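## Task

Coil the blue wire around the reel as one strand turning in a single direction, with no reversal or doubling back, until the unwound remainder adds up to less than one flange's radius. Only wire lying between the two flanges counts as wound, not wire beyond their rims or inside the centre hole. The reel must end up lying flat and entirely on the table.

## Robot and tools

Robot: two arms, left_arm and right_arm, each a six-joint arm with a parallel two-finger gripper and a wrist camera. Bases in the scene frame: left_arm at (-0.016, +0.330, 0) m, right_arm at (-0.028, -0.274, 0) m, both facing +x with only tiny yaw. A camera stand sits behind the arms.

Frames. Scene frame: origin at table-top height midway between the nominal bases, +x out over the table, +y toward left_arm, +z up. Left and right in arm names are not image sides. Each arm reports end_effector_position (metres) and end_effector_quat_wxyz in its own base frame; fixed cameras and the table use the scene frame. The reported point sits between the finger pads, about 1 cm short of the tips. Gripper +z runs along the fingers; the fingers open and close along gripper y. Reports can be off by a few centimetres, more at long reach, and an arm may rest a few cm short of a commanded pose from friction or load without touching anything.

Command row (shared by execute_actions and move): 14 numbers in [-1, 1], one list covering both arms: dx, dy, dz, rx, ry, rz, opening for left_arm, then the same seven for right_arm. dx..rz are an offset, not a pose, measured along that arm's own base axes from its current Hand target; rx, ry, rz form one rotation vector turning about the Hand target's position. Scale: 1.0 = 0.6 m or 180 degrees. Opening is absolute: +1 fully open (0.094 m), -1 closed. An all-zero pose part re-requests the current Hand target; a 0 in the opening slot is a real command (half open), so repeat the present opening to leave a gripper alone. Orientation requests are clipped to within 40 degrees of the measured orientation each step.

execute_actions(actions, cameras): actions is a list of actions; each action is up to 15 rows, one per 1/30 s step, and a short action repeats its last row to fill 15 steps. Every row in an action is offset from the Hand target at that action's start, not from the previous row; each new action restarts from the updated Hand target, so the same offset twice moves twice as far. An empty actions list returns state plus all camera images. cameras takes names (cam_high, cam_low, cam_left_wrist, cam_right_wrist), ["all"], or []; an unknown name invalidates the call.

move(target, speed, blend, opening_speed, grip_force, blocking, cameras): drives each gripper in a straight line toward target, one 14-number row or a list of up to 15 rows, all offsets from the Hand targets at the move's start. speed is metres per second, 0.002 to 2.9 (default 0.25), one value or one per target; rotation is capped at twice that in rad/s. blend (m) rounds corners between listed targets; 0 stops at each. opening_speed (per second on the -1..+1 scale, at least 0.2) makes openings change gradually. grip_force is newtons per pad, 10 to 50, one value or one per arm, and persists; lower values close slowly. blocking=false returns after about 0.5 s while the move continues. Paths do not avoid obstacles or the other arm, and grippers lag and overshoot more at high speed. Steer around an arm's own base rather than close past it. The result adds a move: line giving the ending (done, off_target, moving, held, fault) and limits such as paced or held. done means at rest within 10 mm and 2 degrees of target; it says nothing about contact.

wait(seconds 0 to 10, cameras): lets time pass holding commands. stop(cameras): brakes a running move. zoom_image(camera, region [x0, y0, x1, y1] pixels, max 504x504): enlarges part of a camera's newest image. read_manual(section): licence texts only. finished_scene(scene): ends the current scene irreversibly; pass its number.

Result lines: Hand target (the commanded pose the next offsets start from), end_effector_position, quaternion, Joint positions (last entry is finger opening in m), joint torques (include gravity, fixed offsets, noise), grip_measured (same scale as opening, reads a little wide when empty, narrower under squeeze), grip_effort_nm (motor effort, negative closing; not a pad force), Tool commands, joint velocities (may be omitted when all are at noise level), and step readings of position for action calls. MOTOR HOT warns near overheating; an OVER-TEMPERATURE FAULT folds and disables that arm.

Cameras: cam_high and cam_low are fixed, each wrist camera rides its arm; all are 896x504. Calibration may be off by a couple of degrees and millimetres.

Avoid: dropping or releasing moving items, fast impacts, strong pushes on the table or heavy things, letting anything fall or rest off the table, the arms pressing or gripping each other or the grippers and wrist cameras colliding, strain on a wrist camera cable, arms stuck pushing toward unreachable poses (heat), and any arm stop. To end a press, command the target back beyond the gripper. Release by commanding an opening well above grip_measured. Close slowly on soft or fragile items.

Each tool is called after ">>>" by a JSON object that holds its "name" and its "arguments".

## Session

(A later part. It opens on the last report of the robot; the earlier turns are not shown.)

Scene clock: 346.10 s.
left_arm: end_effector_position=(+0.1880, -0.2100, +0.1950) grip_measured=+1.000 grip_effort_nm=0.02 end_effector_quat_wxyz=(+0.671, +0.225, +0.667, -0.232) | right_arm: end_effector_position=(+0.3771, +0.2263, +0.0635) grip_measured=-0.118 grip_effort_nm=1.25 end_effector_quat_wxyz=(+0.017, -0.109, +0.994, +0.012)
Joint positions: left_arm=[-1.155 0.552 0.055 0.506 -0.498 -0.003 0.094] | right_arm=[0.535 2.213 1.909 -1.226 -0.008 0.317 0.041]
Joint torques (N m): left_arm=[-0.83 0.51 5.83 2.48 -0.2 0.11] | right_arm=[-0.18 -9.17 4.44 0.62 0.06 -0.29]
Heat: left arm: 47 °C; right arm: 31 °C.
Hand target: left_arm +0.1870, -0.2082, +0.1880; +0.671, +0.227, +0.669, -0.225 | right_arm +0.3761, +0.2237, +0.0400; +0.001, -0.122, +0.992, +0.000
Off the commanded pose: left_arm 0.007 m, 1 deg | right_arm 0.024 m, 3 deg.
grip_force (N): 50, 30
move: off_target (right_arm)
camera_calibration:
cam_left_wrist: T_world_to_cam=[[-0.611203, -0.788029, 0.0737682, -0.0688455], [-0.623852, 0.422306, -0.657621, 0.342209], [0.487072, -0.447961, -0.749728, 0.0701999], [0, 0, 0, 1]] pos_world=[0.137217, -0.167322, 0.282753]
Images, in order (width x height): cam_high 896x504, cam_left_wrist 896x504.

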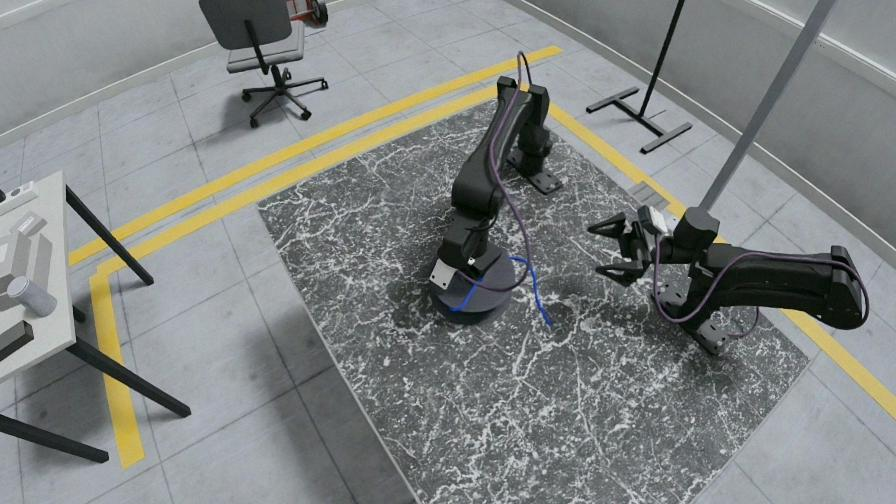

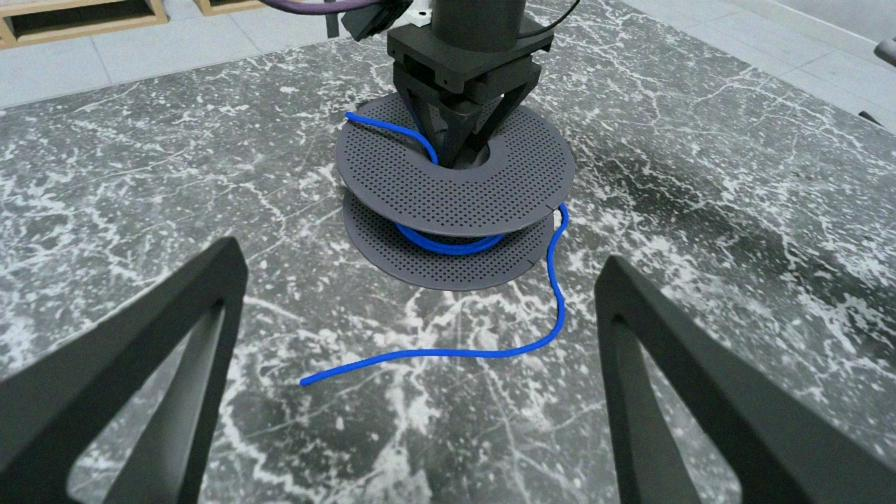

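>>> {"name": "move", "arguments": {"target": [0,0,0,0,0,0,1.0,0,0,0,0,0,0.4,-0.04], "speed": 0.25, "cameras": ["cam_left_wrist"]}}

>>> {"name": "zoom_image", "arguments": {"camera": "cam_left_wrist", "region": [310, 60, 640, 340]}}

Scene clock: 352.93 s.
left_arm: end_effector_position=(+0.1880, -0.2100, +0.1951) grip_measured=+1.000 grip_effort_nm=0.02 end_effector_quat_wxyz=(+0.671, +0.225, +0.667, -0.232) | right_arm: end_effector_position=(+0.3784, +0.2269, +0.0640) grip_measured=-0.108 grip_effort_nm=1.25 end_effector_quat_wxyz=(+0.023, -0.670, +0.742, +0.000)
Joint positions: left_arm=[-1.155 0.552 0.055 0.506 -0.498 -0.003 0.094] | right_arm=[0.534 2.213 1.91 -1.222 -0.009 -0.935 0.042]
Joint torques (N m): left_arm=[-0.79 0.5 5.9 2.48 -0.22 0.11] | right_arm=[-0.18 -9.18 4.38 0.54 0.09 -0.39]
Heat: left arm: 48 °C; right arm: 31 °C.
Hand target: left_arm +0.1870, -0.2082, +0.1880; +0.671, +0.227, +0.669, -0.225 | right_arm +0.3761, +0.2237, +0.0400; +0.000, -0.682, +0.731, +0.001
Off the commanded pose: left_arm 0.007 m, 1 deg | right_arm 0.024 m, 3 deg.
grip_force (N): 50, 30
move: off_target (right_arm)
camera_calibration:
cam_left_wrist: T_world_to_cam=[[-0.611245, -0.787978, 0.0739642, -0.0688947], [-0.623746, 0.422098, -0.657855, 0.342292], [0.487155, -0.448246, -0.749504, 0.070152], [0, 0, 0, 1]] pos_world=[0.137217, -0.167323, 0.282854]
Images, in order (width x height): cam_left_wrist 896x504.

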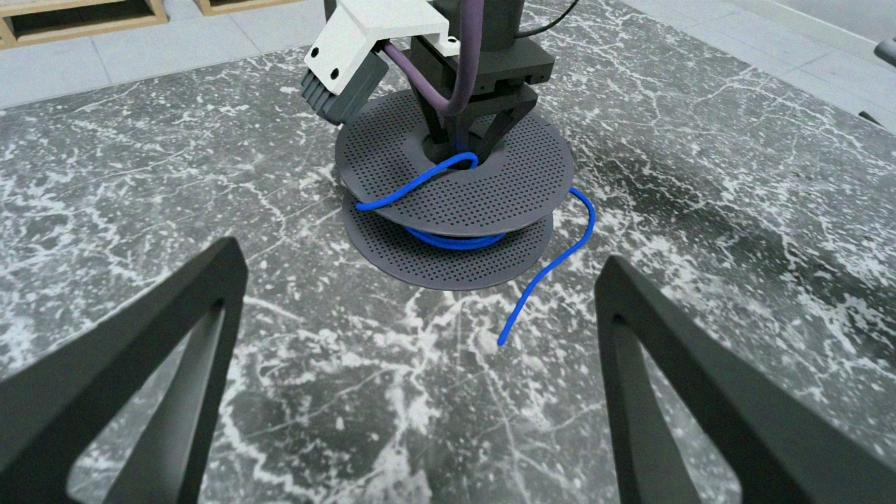

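Scaled by 1.527 from the camera's 896x504 image, which has a finer 1280x720 frame.

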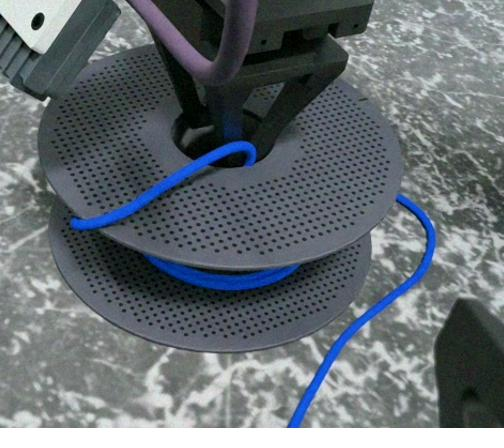

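>>> {"name": "move", "arguments": {"target": [0,0,0,0,0,0,1.0,0,0,0,0,0,0.31,-0.03], "speed": 0.25, "cameras": ["cam_left_wrist"]}}

>>> {"name": "zoom_image", "arguments": {"camera": "cam_left_wrist", "region": [310, 60, 640, 340]}}

Scene clock: 363.63 s.
left_arm: end_effector_position=(+0.1880, -0.2100, +0.1951) grip_measured=+1.000 grip_effort_nm=0.02 end_effector_quat_wxyz=(+0.671, +0.225, +0.667, -0.232) | right_arm: end_effector_position=(+0.3800, +0.2251, +0.0644) grip_measured=-0.102 grip_effort_nm=1.24 end_effector_quat_wxyz=(-0.017, +0.940, -0.339, +0.017)
Joint positions: left_arm=[-1.155 0.552 0.055 0.506 -0.498 -0.003 0.094] | right_arm=[0.534 2.213 1.912 -1.222 0.005 -1.915 0.042]
Joint torques (N m): left_arm=[-0.81 0.46 5.86 2.49 -0.21 0.11] | right_arm=[-0.23 -9.09 4.53 0.55 -0.06 -0.32]
Heat: left arm: 48 °C; right arm: 30 °C.
Hand target: left_arm +0.1870, -0.2082, +0.1880; +0.671, +0.227, +0.669, -0.225 | right_arm +0.3761, +0.2237, +0.0400; +0.000, +0.945, -0.327, -0.001
Off the commanded pose: left_arm 0.007 m, 1 deg | right_arm 0.025 m, 3 deg.
grip_force (N): 50, 30
move: off_target (right_arm)
camera_calibration:
cam_left_wrist: T_world_to_cam=[[-0.611245, -0.787978, 0.0739642, -0.0688947], [-0.623746, 0.422098, -0.657855, 0.342292], [0.487155, -0.448246, -0.749504, 0.070152], [0, 0, 0, 1]] pos_world=[0.137217, -0.167323, 0.282854]
Images, in order (width x height): cam_left_wrist 896x504.

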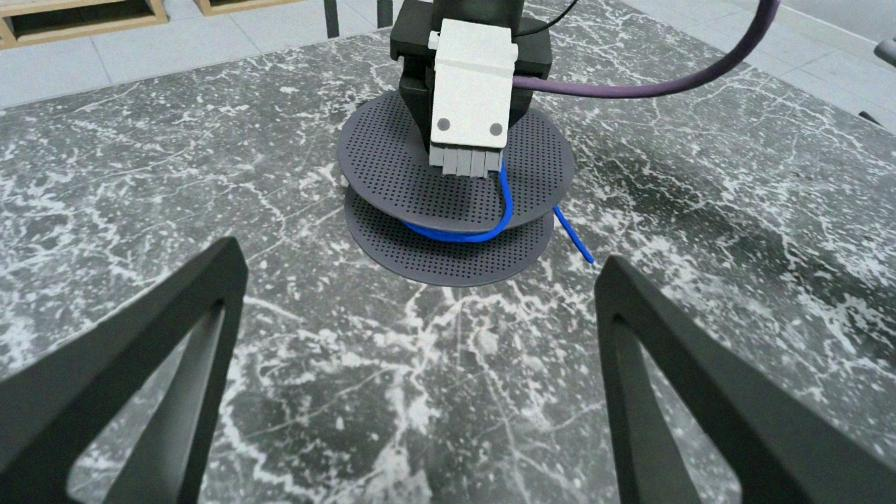

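Scaled by 1.527 from the camera's 896x504 image, which has a finer 1280x720 frame.

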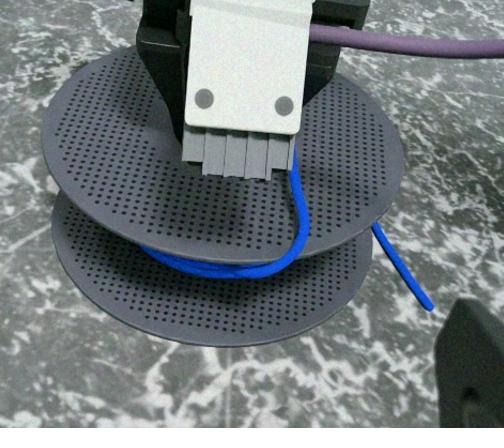

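>>> {"name": "move", "arguments": {"target": [[0,0,0,0,0,0,1.0,0,0,0,0,0,0,-0.93],[0,0,0,0,0,0,1.0,0,0,0.07,0,0,0,-0.93],[0,0,0,0,0,0,1.0,0,0,0.07,0,0,-0.6,-0.93],[0,0,0,0,0,0,1.0,0,0,0.07,0,0,-0.99,-0.93]], "speed": [0.1,0.12,0.6,0.6], "cameras": ["cam_left_wrist","cam_right_wrist"]}}

>>> {"name": "zoom_image", "arguments": {"camera": "cam_left_wrist", "region": [310, 60, 640, 340]}}

Scene clock: 378.83 s.
left_arm: end_effector_position=(+0.1880, -0.2100, +0.1951) grip_measured=+1.000 grip_effort_nm=0.02 end_effector_quat_wxyz=(+0.671, +0.225, +0.667, -0.232) | right_arm: end_effector_position=(+0.3738, +0.2234, +0.0809) grip_measured=-0.928 grip_effort_nm=-0.13 end_effector_quat_wxyz=(+0.000, +0.307, +0.952, +0.003)
Joint positions: left_arm=[-1.155 0.552 0.055 0.506 -0.498 -0.003 0.094] | right_arm=[0.535 2.234 2.012 -1.345 -0.004 1.159 0.003]
Joint torques (N m): left_arm=[-0.81 0.53 5.86 2.49 -0.22 0.11] | right_arm=[-0.16 -11.96 8.06 0.06 0.08 0.17]
Heat: left arm: 48 °C; right arm: 30 °C.
Hand target: left_arm +0.1870, -0.2082, +0.1880; +0.671, +0.227, +0.669, -0.225 | right_arm +0.3761, +0.2238, +0.0819; +0.001, +0.312, +0.950, +0.000
Off the commanded pose: left_arm 0.007 m, 1 deg | right_arm 0.003 m, 1 deg.
grip_force (N): 50, 30
move: done
camera_calibration:
cam_left_wrist: T_world_to_cam=[[-0.611245, -0.787978, 0.0739642, -0.0688947], [-0.623746, 0.422098, -0.657855, 0.342292], [0.487155, -0.448246, -0.749504, 0.070152], [0, 0, 0, 1]] pos_world=[0.137217, -0.167323, 0.282854]
cam_right_wrist: T_world_to_cam=[[-0.523471, -0.852034, -0.00388885, 0.382511], [-0.567986, 0.345549, 0.746985, 0.0822413], [-0.635114, 0.393234, -0.664829, 0.316094], [0, 0, 0, 1]] pos_world=[0.447701, 0.173195, 0.150203]
Images, in order (width x height): cam_left_wrist 896x504, cam_right_wrist 896x504.

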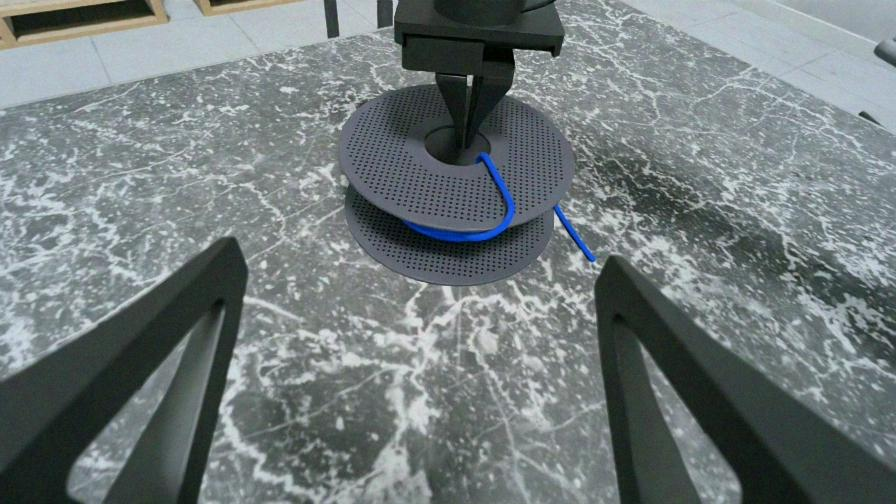

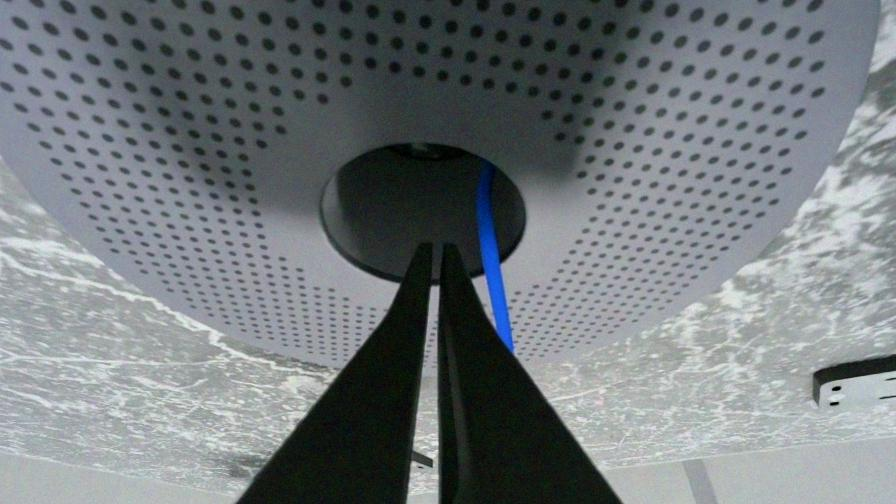

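Scaled by 1.527 from the camera's 896x504 image, which has a finer 1280x720 frame.

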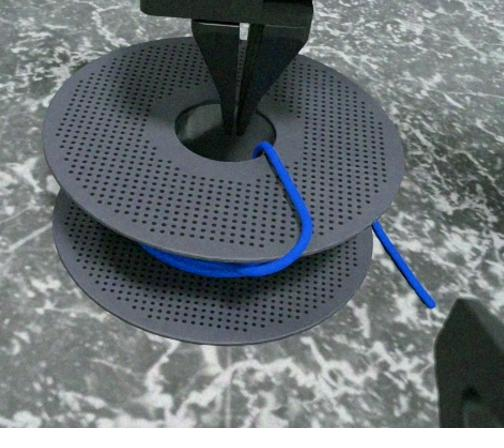

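>>> {"name": "move", "arguments": {"target": [[0,0,0,0,0,0,1.0,0.006,-0.005,0,0,0,-0.244,-0.93],[0,0,0,0,0,0,1.0,0.006,-0.005,-0.07,0,0,-0.244,-0.93],[0,0,0,0,0,0,1.0,0.006,-0.005,-0.07,0,0,-0.244,-0.06]], "speed": [0.4,0.1,0.1], "cameras": ["cam_right_wrist"]}}

>>> {"name": "move", "arguments": {"target": [0,0,0,0,0,0,1.0,0,0,0,0,0,0.4,-0.05], "speed": 0.22, "cameras": ["cam_left_wrist"]}}

>>> {"name": "zoom_image", "arguments": {"camera": "cam_left_wrist", "region": [310, 60, 640, 340]}}

Scene clock: 394.10 s.
left_arm: end_effector_position=(+0.1880, -0.2100, +0.1951) grip_measured=+1.000 grip_effort_nm=0.02 end_effector_quat_wxyz=(+0.671, +0.225, +0.667, -0.232) | right_arm: end_effector_position=(+0.3836, +0.2268, +0.0640) grip_measured=-0.115 grip_effort_nm=1.25 end_effector_quat_wxyz=(+0.008, +0.639, +0.769, +0.027)
Joint positions: left_arm=[-1.155 0.552 0.055 0.506 -0.498 -0.003 0.094] | right_arm=[0.531 2.221 1.924 -1.217 -0.002 1.918 0.042]
Joint torques (N m): left_arm=[-0.81 0.51 5.85 2.48 -0.21 0.11] | right_arm=[-0.58 -9.4 4.46 0.45 0.03 0.11]
Heat: left arm: 48 °C; right arm: 30 °C.
Hand target: left_arm +0.1870, -0.2082, +0.1880; +0.671, +0.227, +0.669, -0.225 | right_arm +0.3797, +0.2207, +0.0400; +0.001, +0.645, +0.764, +0.000
Off the commanded pose: left_arm 0.007 m, 1 deg | right_arm 0.025 m, 3 deg.
grip_force (N): 50, 30
move: off_target (right_arm); target 3's new opening was sent with right_arm's hand 0.012 m and 2 deg from that target
camera_calibration:
cam_right_wrist: T_world_to_cam=[[-0.965963, -0.253385, -0.0520627, 0.427543], [-0.203728, 0.621175, 0.756728, -0.103631], [-0.159404, 0.741578, -0.651654, 0.0474154], [0, 0, 0, 1]] pos_world=[0.399437, 0.137544, 0.131578]
Images, in order (width x height): cam_right_wrist 896x504.

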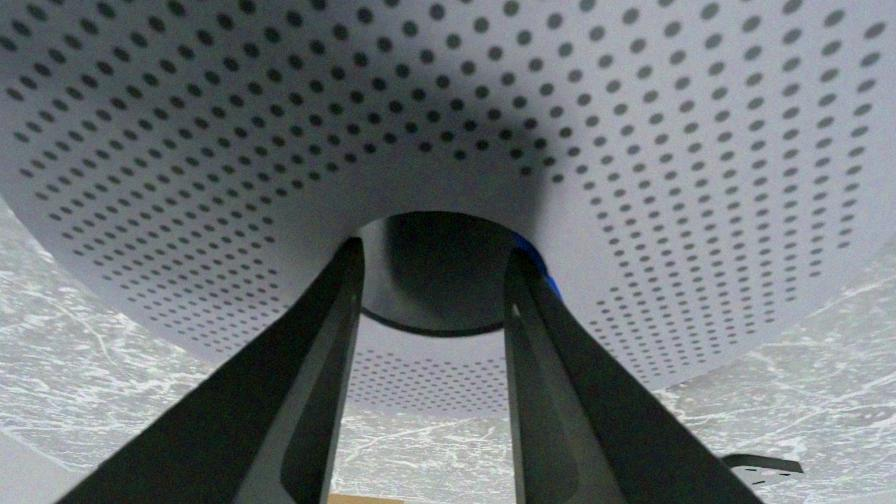

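Scene clock: 397.73 s.
left_arm: end_effector_position=(+0.1880, -0.2100, +0.1951) grip_measured=+1.000 grip_effort_nm=0.02 end_effector_quat_wxyz=(+0.671, +0.225, +0.667, -0.232) | right_arm: end_effector_position=(+0.3850, +0.2279, +0.0641) grip_measured=-0.115 grip_effort_nm=1.25 end_effector_quat_wxyz=(+0.022, +0.088, +0.996, +0.024)
Joint positions: left_arm=[-1.155 0.552 0.055 0.506 -0.498 -0.003 0.094] | right_arm=[0.526 2.221 1.924 -1.21 -0.015 0.704 0.042]
Joint torques (N m): left_arm=[-0.83 0.5 5.86 2.49 -0.21 0.11] | right_arm=[-0.4 -9.29 4.38 0.41 0.13 -0.38]
Heat: left arm: 48 °C; right arm: 30 °C.
Hand target: left_arm +0.1870, -0.2082, +0.1880; +0.671, +0.227, +0.669, -0.225 | right_arm +0.3797, +0.2207, +0.0400; +0.001, +0.072, +0.997, +0.000
Off the commanded pose: left_arm 0.007 m, 1 deg | right_arm 0.026 m, 4 deg.
grip_force (N): 50, 30
move: off_target (right_arm)
camera_calibration:
cam_left_wrist: T_world_to_cam=[[-0.611245, -0.787978, 0.0739642, -0.0688947], [-0.623746, 0.422098, -0.657855, 0.342292], [0.487155, -0.448246, -0.749504, 0.070152], [0, 0, 0, 1]] pos_world=[0.137217, -0.167323, 0.282854]
Images, in order (width x height): cam_left_wrist 896x504.

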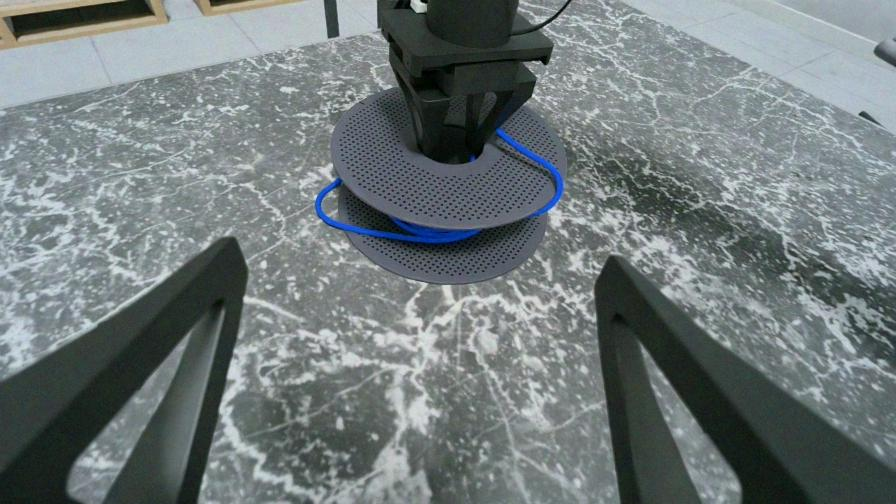

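Scaled by 1.527 from the camera's 896x504 image, which has a finer 1280x720 frame.

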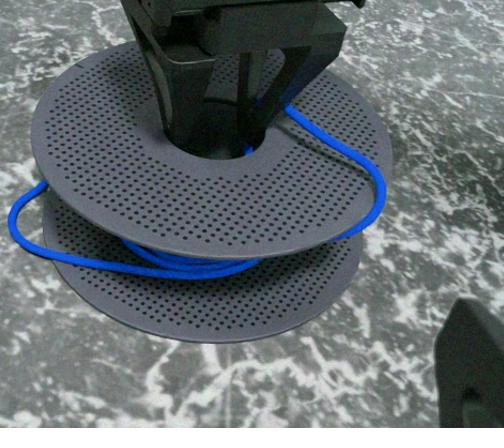

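>>> {"name": "move", "arguments": {"target": [0,0,0,0,0,0,1.0,0,0,0,0,0,0.35,-0.04], "speed": 0.2, "cameras": ["cam_left_wrist","cam_high"]}}

>>> {"name": "zoom_image", "arguments": {"camera": "cam_left_wrist", "region": [310, 60, 640, 340]}}

>>> {"name": "zoom_image", "arguments": {"camera": "cam_high", "region": [400, 210, 560, 340]}}

Scene clock: 406.67 s.
left_arm: end_effector_position=(+0.1880, -0.2100, +0.1951) grip_measured=+1.000 grip_effort_nm=0.02 end_effector_quat_wxyz=(+0.671, +0.225, +0.667, -0.232) | right_arm: end_effector_position=(+0.3826, +0.2317, +0.0646) grip_measured=-0.105 grip_effort_nm=1.25 end_effector_quat_wxyz=(+0.030, -0.446, +0.894, +0.022)
Joint positions: left_arm=[-1.155 0.552 0.055 0.506 -0.498 -0.003 0.094] | right_arm=[0.526 2.221 1.924 -1.211 -0.041 -0.398 0.042]
Joint torques (N m): left_arm=[-0.84 0.5 5.86 2.49 -0.22 0.11] | right_arm=[-0.32 -9.28 4.34 0.37 0.44 -0.4]
Heat: left arm: 48 °C; right arm: 29 °C.
Hand target: left_arm +0.1870, -0.2082, +0.1880; +0.671, +0.227, +0.669, -0.225 | right_arm +0.3797, +0.2208, +0.0399; +0.001, -0.460, +0.888, +0.001
Off the commanded pose: left_arm 0.007 m, 1 deg | right_arm 0.027 m, 5 deg.
grip_force (N): 50, 30
move: off_target (right_arm)
camera_calibration:
cam_left_wrist: T_world_to_cam=[[-0.611245, -0.787978, 0.0739642, -0.0688947], [-0.623746, 0.422098, -0.657855, 0.342292], [0.487155, -0.448246, -0.749504, 0.070152], [0, 0, 0, 1]] pos_world=[0.137217, -0.167323, 0.282854]
Images, in order (width x height): cam_high 896x504, cam_left_wrist 896x504.

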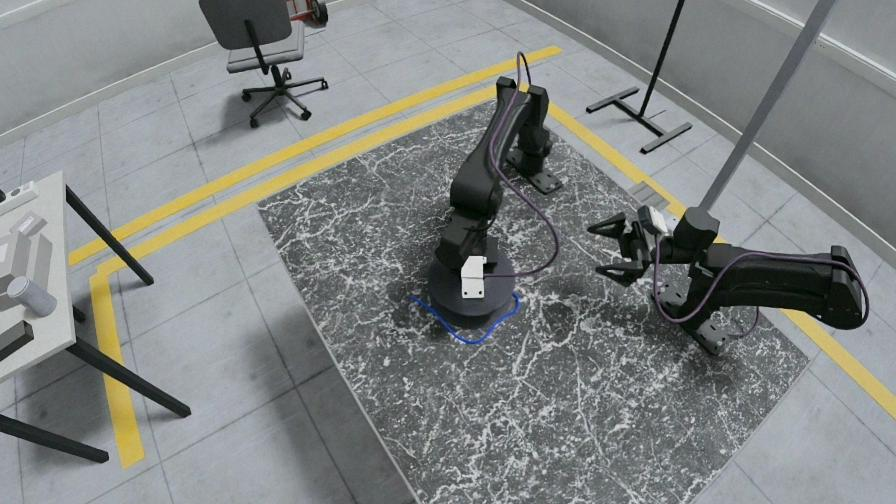

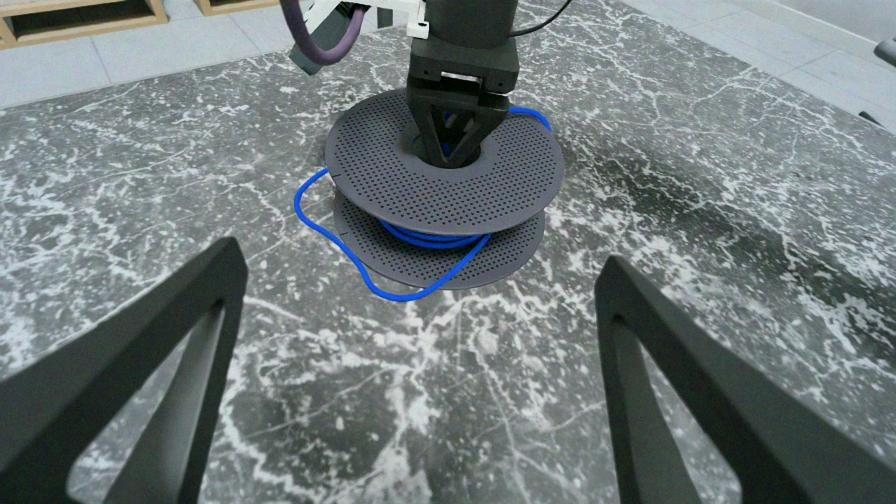

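Scaled by 1.527 from the camera's 896x504 image, which has a finer 1280x720 frame.

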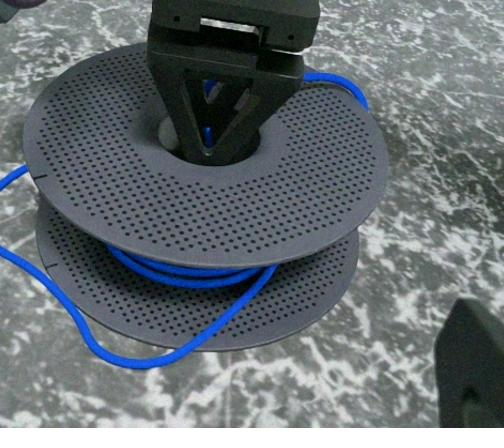

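Scaled by 3.150 from the camera's 896x504 image, which has a finer 1280x720 frame.

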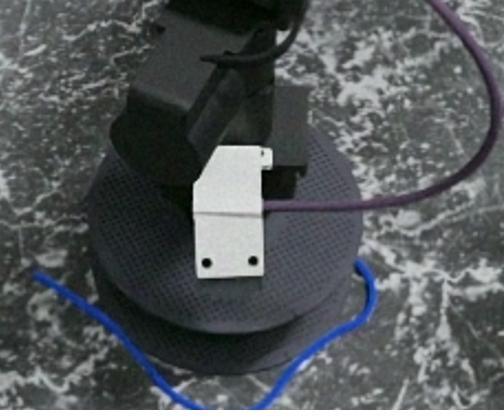

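>>> {"name": "move", "arguments": {"target": [0,0,0,0,0,0,1.0,0,0,0,0,0,0.48,-0.03], "speed": 0.2, "cameras": ["cam_left_wrist","cam_high"]}}

>>> {"name": "zoom_image", "arguments": {"camera": "cam_left_wrist", "region": [310, 60, 640, 340]}}

>>> {"name": "zoom_image", "arguments": {"camera": "cam_high", "region": [400, 210, 560, 340]}}

Scene clock: 418.93 s.
left_arm: end_effector_position=(+0.1880, -0.2100, +0.1951) grip_measured=+1.000 grip_effort_nm=0.02 end_effector_quat_wxyz=(+0.671, +0.225, +0.667, -0.232) | right_arm: end_effector_position=(+0.3881, +0.2279, +0.0727) grip_measured=-0.036 grip_effort_nm=0.32 end_effector_quat_wxyz=(-0.035, +0.937, -0.346, +0.025)
Joint positions: left_arm=[-1.155 0.552 0.055 0.506 -0.498 -0.003 0.094] | right_arm=[0.526 2.206 1.931 -1.21 -0.007 -1.907 0.045]
Joint torques (N m): left_arm=[-0.81 0.51 5.86 2.49 -0.21 0.1] | right_arm=[-0.17 -7.87 4.03 0.38 0.02 -0.38]
Heat: left arm: 49 °C; right arm: 29 °C.
Hand target: left_arm +0.1870, -0.2082, +0.1880; +0.671, +0.227, +0.669, -0.225 | right_arm +0.3797, +0.2208, +0.0400; +0.000, +0.943, -0.333, -0.001
Off the commanded pose: left_arm 0.007 m, 1 deg | right_arm 0.035 m, 5 deg.
grip_force (N): 50, 30
move: off_target (right_arm)
camera_calibration:
cam_left_wrist: T_world_to_cam=[[-0.611245, -0.787978, 0.0739642, -0.0688947], [-0.623746, 0.422098, -0.657855, 0.342292], [0.487155, -0.448246, -0.749504, 0.070152], [0, 0, 0, 1]] pos_world=[0.137217, -0.167323, 0.282854]
Images, in order (width x height): cam_high 896x504, cam_left_wrist 896x504.

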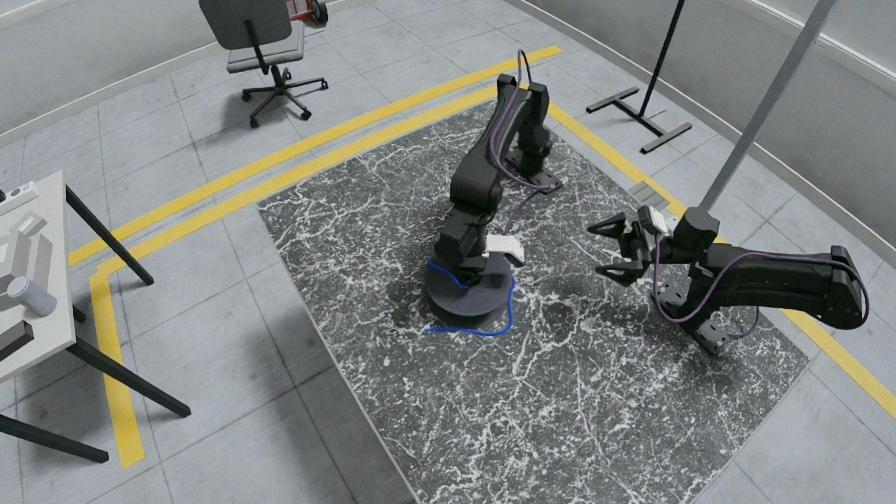

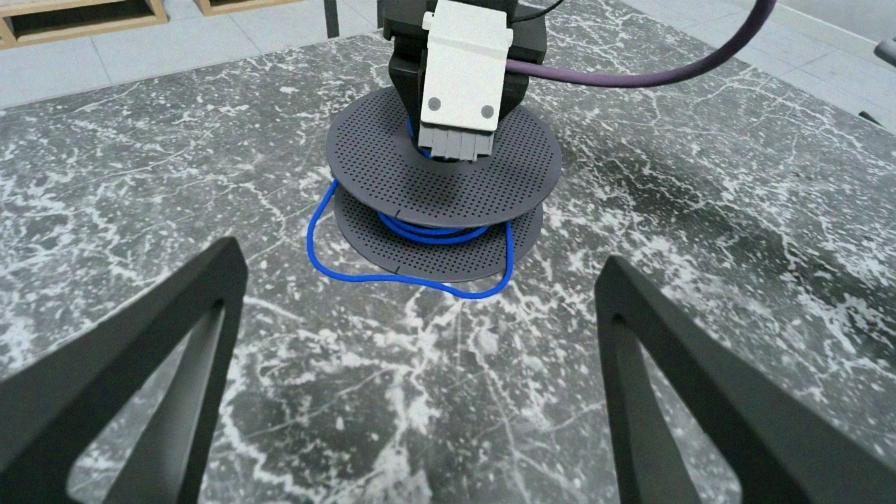

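Scaled by 1.527 from the camera's 896x504 image, which has a finer 1280x720 frame.

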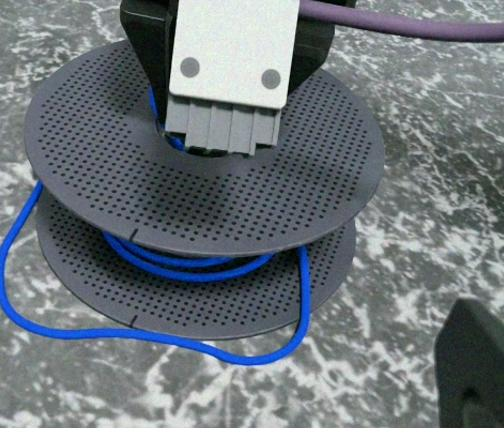

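Scaled by 3.150 from the camera's 896x504 image, which has a finer 1280x720 frame.

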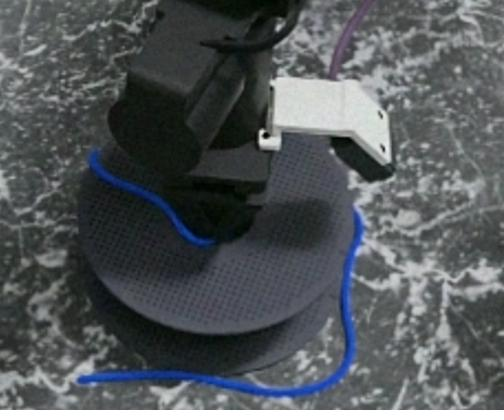

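>>> {"name": "move", "arguments": {"target": [[0,0,0,0,0,0,1.0,0,0,0,0,0,0,-0.93],[0,0,0,0,0,0,1.0,0,0,0.07,0,0,0,-0.93],[0,0,0,0,0,0,1.0,0,0,0.07,0,0,-0.6,-0.93],[0,0,0,0,0,0,1.0,0,0,0.07,0,0,0.78,-0.93]], "speed": [0.1,0.12,0.6,0.6], "cameras": ["cam_left_wrist","cam_right_wrist"]}}

>>> {"name": "zoom_image", "arguments": {"camera": "cam_left_wrist", "region": [280, 60, 610, 340]}}

Scene clock: 449.63 s.
left_arm: end_effector_position=(+0.1880, -0.2100, +0.1951) grip_measured=+1.000 grip_effort_nm=0.02 end_effector_quat_wxyz=(+0.671, +0.225, +0.667, -0.232) | right_arm: end_effector_position=(+0.3769, +0.2215, +0.0814) grip_measured=-0.928 grip_effort_nm=-0.14 end_effector_quat_wxyz=(-0.003, +0.628, +0.778, +0.004)
Joint positions: left_arm=[-1.155 0.552 0.055 0.506 -0.498 -0.003 0.094] | right_arm=[0.526 2.241 2.026 -1.351 -0.007 1.883 0.003]
Joint torques (N m): left_arm=[-0.81 0.51 5.85 2.48 -0.21 0.1] | right_arm=[-0.13 -11.78 8.14 0 0.11 0.12]
Heat: left arm: 49 °C; right arm: 30 °C.
Hand target: left_arm +0.1870, -0.2082, +0.1880; +0.671, +0.227, +0.669, -0.225 | right_arm +0.3797, +0.2208, +0.0820; +0.000, +0.633, +0.774, +0.000
Off the commanded pose: left_arm 0.007 m, 1 deg | right_arm 0.003 m, 1 deg.
grip_force (N): 50, 30
move: done
camera_calibration:
cam_left_wrist: T_world_to_cam=[[-0.611245, -0.787978, 0.0739642, -0.0688947], [-0.623746, 0.422098, -0.657855, 0.342292], [0.487155, -0.448246, -0.749504, 0.070152], [0, 0, 0, 1]] pos_world=[0.137217, -0.167323, 0.282854]
cam_right_wrist: T_world_to_cam=[[-0.959186, -0.282771, -0.00185604, 0.42048], [-0.187829, 0.632201, 0.751693, -0.122923], [-0.211383, 0.721361, -0.659511, 0.0863225], [0, 0, 0, 1]] pos_world=[0.398477, 0.134342, 0.150111]
Images, in order (width x height): cam_left_wrist 896x504, cam_right_wrist 896x504.

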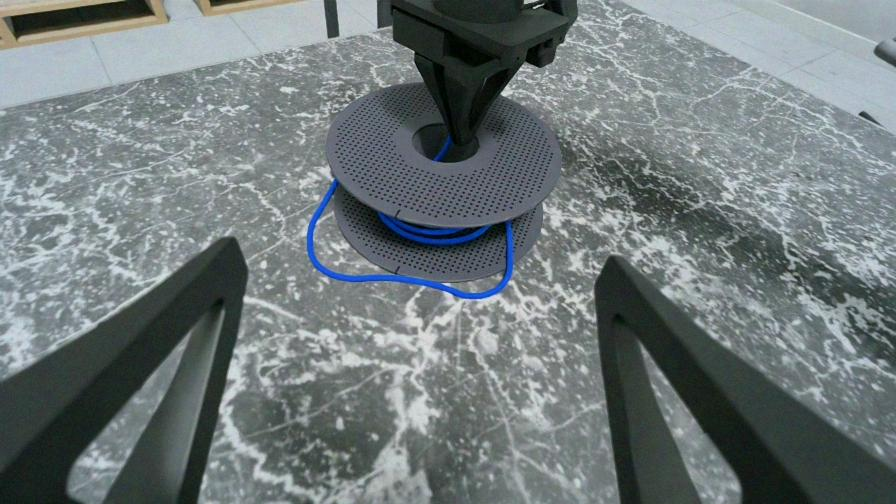

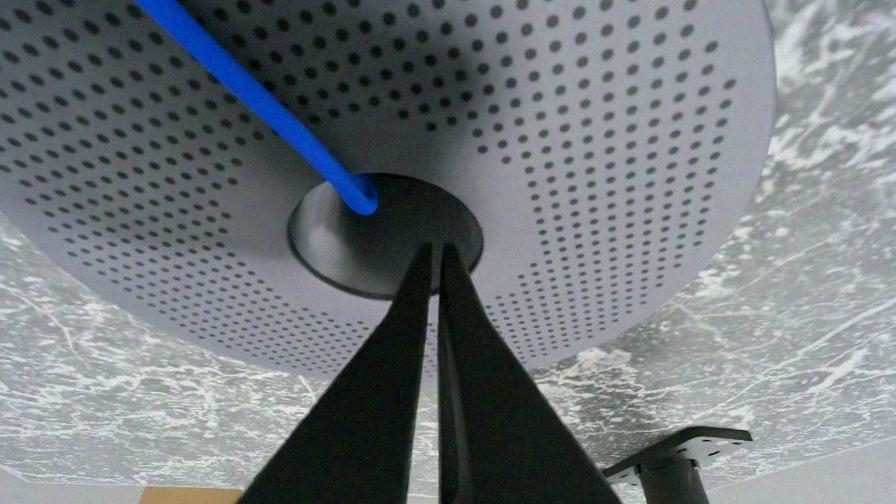

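Scaled by 1.527 from the camera's 896x504 image, which has a finer 1280x720 frame.

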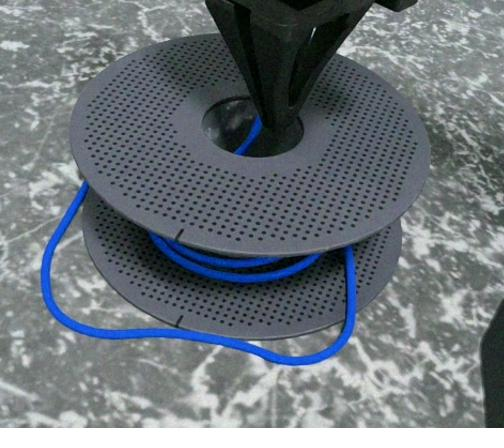

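>>> {"name": "move", "arguments": {"target": [[0,0,0,0,0,0,1.0,0.014,0.005,0,0,0,0,-0.93],[0,0,0,0,0,0,1.0,0.014,0.005,-0.07,0,0,0,-0.93],[0,0,0,0,0,0,1.0,0.014,0.005,-0.07,0,0,0,-0.06]], "speed": [0.1,0.1,0.1], "cameras": ["cam_right_wrist"]}}

>>> {"name": "move", "arguments": {"target": [0,0,0,0,0,0,1.0,-0.028,0,0,0,0,0.42,-0.06], "speed": 0.2, "cameras": ["cam_left_wrist","cam_high"]}}

>>> {"name": "zoom_image", "arguments": {"camera": "cam_left_wrist", "region": [280, 60, 610, 340]}}

>>> {"name": "zoom_image", "arguments": {"camera": "cam_high", "region": [400, 210, 560, 340]}}

Scene clock: 464.73 s.
left_arm: end_effector_position=(+0.1880, -0.2100, +0.1951) grip_measured=+1.000 grip_effort_nm=0.03 end_effector_quat_wxyz=(+0.671, +0.225, +0.667, -0.232) | right_arm: end_effector_position=(+0.3889, +0.2293, +0.0655) grip_measured=-0.099 grip_effort_nm=1.25 end_effector_quat_wxyz=(+0.003, +0.629, +0.777, +0.025)
Joint positions: left_arm=[-1.155 0.552 0.055 0.506 -0.498 -0.003 0.094] | right_arm=[0.526 2.258 1.99 -1.255 -0.011 1.886 0.042]
Joint torques (N m): left_arm=[-0.8 0.5 5.86 2.49 -0.21 0.11] | right_arm=[-0.4 -9.42 4.33 0.54 0.11 0.05]
Heat: left arm: 49 °C; right arm: 31 °C.
Hand target: left_arm +0.1870, -0.2082, +0.1880; +0.671, +0.227, +0.669, -0.225 | right_arm +0.3880, +0.2238, +0.0399; +0.001, +0.633, +0.775, +0.000
Off the commanded pose: left_arm 0.007 m, 1 deg | right_arm 0.026 m, 3 deg.
grip_force (N): 50, 30
move: off_target (right_arm); target 3's new opening was sent with right_arm's hand 0.013 m and 2 deg from that target
camera_calibration:
cam_right_wrist: T_world_to_cam=[[-0.959246, -0.27932, -0.0427578, 0.436105], [-0.212627, 0.613828, 0.760267, -0.100352], [-0.186111, 0.738374, -0.648203, 0.0582358], [0, 0, 0, 1]] pos_world=[0.407833, 0.140412, 0.13269]
Images, in order (width x height): cam_right_wrist 896x504.

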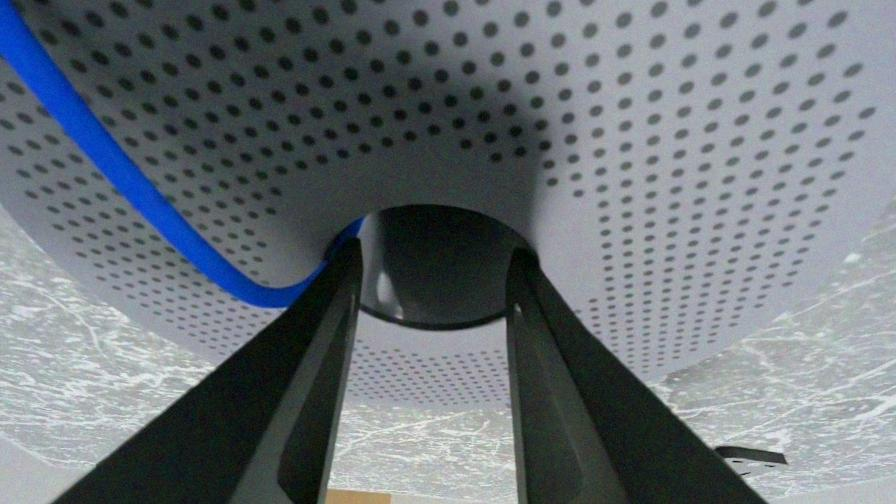

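Scene clock: 468.80 s.
left_arm: end_effector_position=(+0.1880, -0.2100, +0.1951) grip_measured=+1.000 grip_effort_nm=0.02 end_effector_quat_wxyz=(+0.671, +0.225, +0.667, -0.232) | right_arm: end_effector_position=(+0.3820, +0.2262, +0.0686) grip_measured=-0.078 grip_effort_nm=0.97 end_effector_quat_wxyz=(+0.026, +0.048, +0.998, +0.020)
Joint positions: left_arm=[-1.155 0.552 0.055 0.506 -0.498 -0.003 0.094] | right_arm=[0.53 2.202 1.91 -1.214 -0.005 0.627 0.043]
Joint torques (N m): left_arm=[-0.8 0.49 5.86 2.48 -0.23 0.11] | right_arm=[0.79 -9.81 2.43 0.6 0.06 -0.4]
Heat: left arm: 49 °C; right arm: 30 °C.
Hand target: left_arm +0.1870, -0.2082, +0.1880; +0.671, +0.227, +0.669, -0.225 | right_arm +0.3713, +0.2238, +0.0400; +0.001, +0.025, +1.000, +0.000
Off the commanded pose: left_arm 0.007 m, 1 deg | right_arm 0.031 m, 5 deg.
grip_force (N): 50, 30
move: off_target (right_arm)
camera_calibration:
cam_left_wrist: T_world_to_cam=[[-0.611245, -0.787978, 0.0739642, -0.0688947], [-0.623746, 0.422098, -0.657855, 0.342292], [0.487155, -0.448246, -0.749504, 0.070152], [0, 0, 0, 1]] pos_world=[0.137217, -0.167323, 0.282854]
Images, in order (width x height): cam_high 896x504, cam_left_wrist 896x504.

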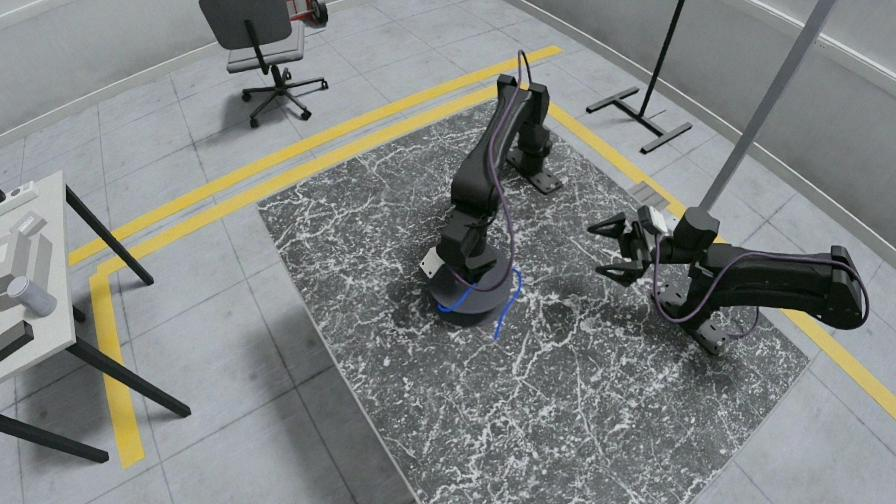

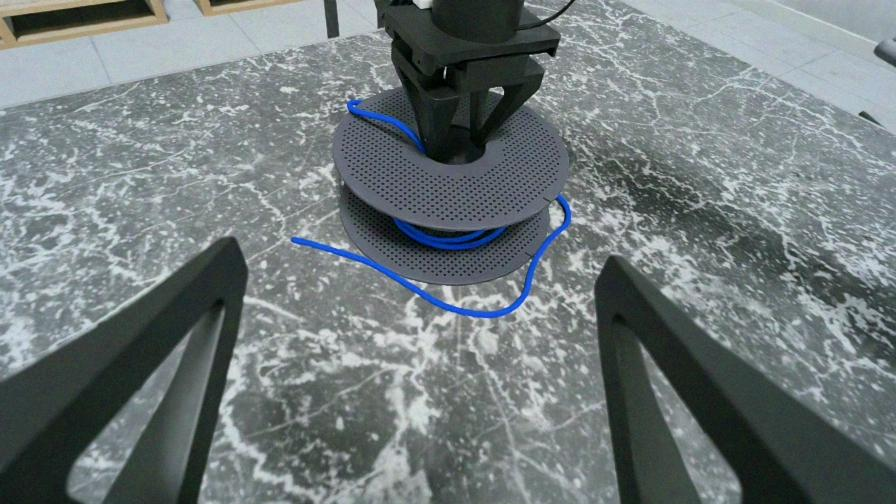

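Scaled by 1.527 from the camera's 896x504 image, which has a finer 1280x720 frame.

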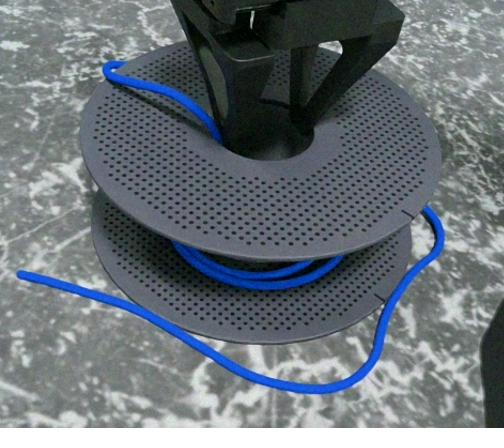

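Scaled by 3.150 from the camera's 896x504 image, which has a finer 1280x720 frame.

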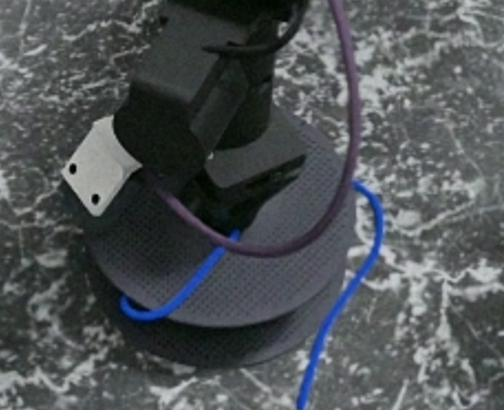

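>>> {"name": "move", "arguments": {"target": [[0,0,0,0,0,0,1.0,0,0,0,0,0,0,-0.93],[0,0,0,0,0,0,1.0,0,0,0.07,0,0,0,-0.93],[0,0,0,0,0,0,1.0,0.01,0,0.07,0,0,-0.41,-0.93]], "speed": [0.1,0.12,0.6], "cameras": ["cam_left_wrist","cam_right_wrist"]}}

>>> {"name": "zoom_image", "arguments": {"camera": "cam_left_wrist", "region": [280, 60, 610, 340]}}

Scene clock: 491.37 s.
left_arm: end_effector_position=(+0.1880, -0.2100, +0.1951) grip_measured=+1.000 grip_effort_nm=0.02 end_effector_quat_wxyz=(+0.671, +0.225, +0.667, -0.232) | right_arm: end_effector_position=(+0.3755, +0.2248, +0.0840) grip_measured=-0.928 grip_effort_nm=-0.13 end_effector_quat_wxyz=(+0.000, +0.616, +0.788, +0.010)
Joint positions: left_arm=[-1.155 0.552 0.055 0.506 -0.498 -0.003 0.094] | right_arm=[0.534 2.228 2.015 -1.34 -0.007 1.861 0.003]
Joint torques (N m): left_arm=[-0.79 0.5 5.85 2.48 -0.21 0.11] | right_arm=[-0.05 -10.88 8.57 -0.04 0.1 0.14]
Heat: left arm: 50 °C; right arm: 29 °C.
Hand target: left_arm +0.1870, -0.2082, +0.1880; +0.671, +0.227, +0.669, -0.225 | right_arm +0.3773, +0.2237, +0.0820; +0.001, +0.620, +0.784, +0.000
Off the commanded pose: left_arm 0.007 m, 1 deg | right_arm 0.003 m, 1 deg.
grip_force (N): 50, 30
move: done
camera_calibration:
cam_left_wrist: T_world_to_cam=[[-0.611245, -0.787978, 0.0739642, -0.0688947], [-0.623746, 0.422098, -0.657855, 0.342292], [0.487155, -0.448246, -0.749504, 0.070152], [0, 0, 0, 1]] pos_world=[0.137217, -0.167323, 0.282854]
cam_right_wrist: T_world_to_cam=[[-0.949899, -0.312221, -0.0144549, 0.424247], [-0.215827, 0.621775, 0.752871, -0.114519], [-0.226074, 0.718272, -0.658009, 0.091416], [0, 0, 0, 1]] pos_world=[0.398943, 0.138002, 0.152503]
Images, in order (width x height): cam_left_wrist 896x504, cam_right_wrist 896x504.

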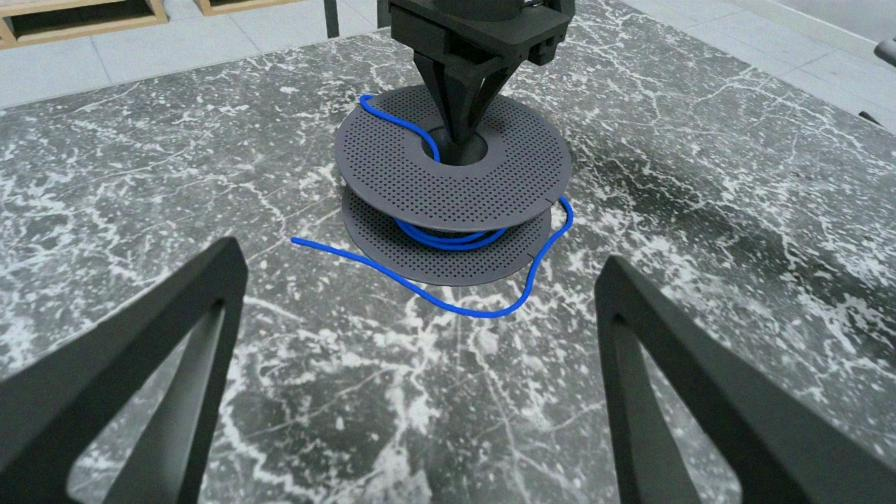

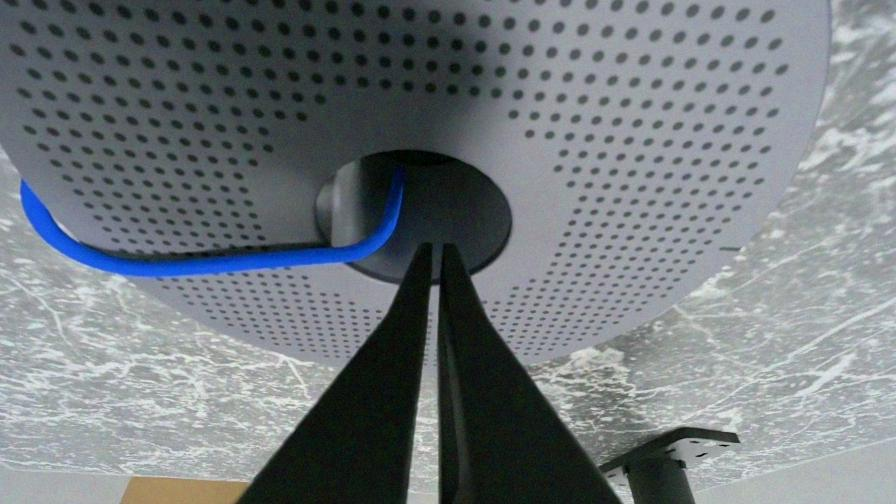

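Scaled by 1.527 from the camera's 896x504 image, which has a finer 1280x720 frame.

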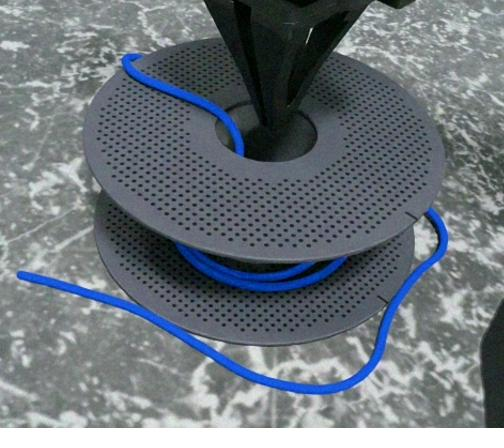

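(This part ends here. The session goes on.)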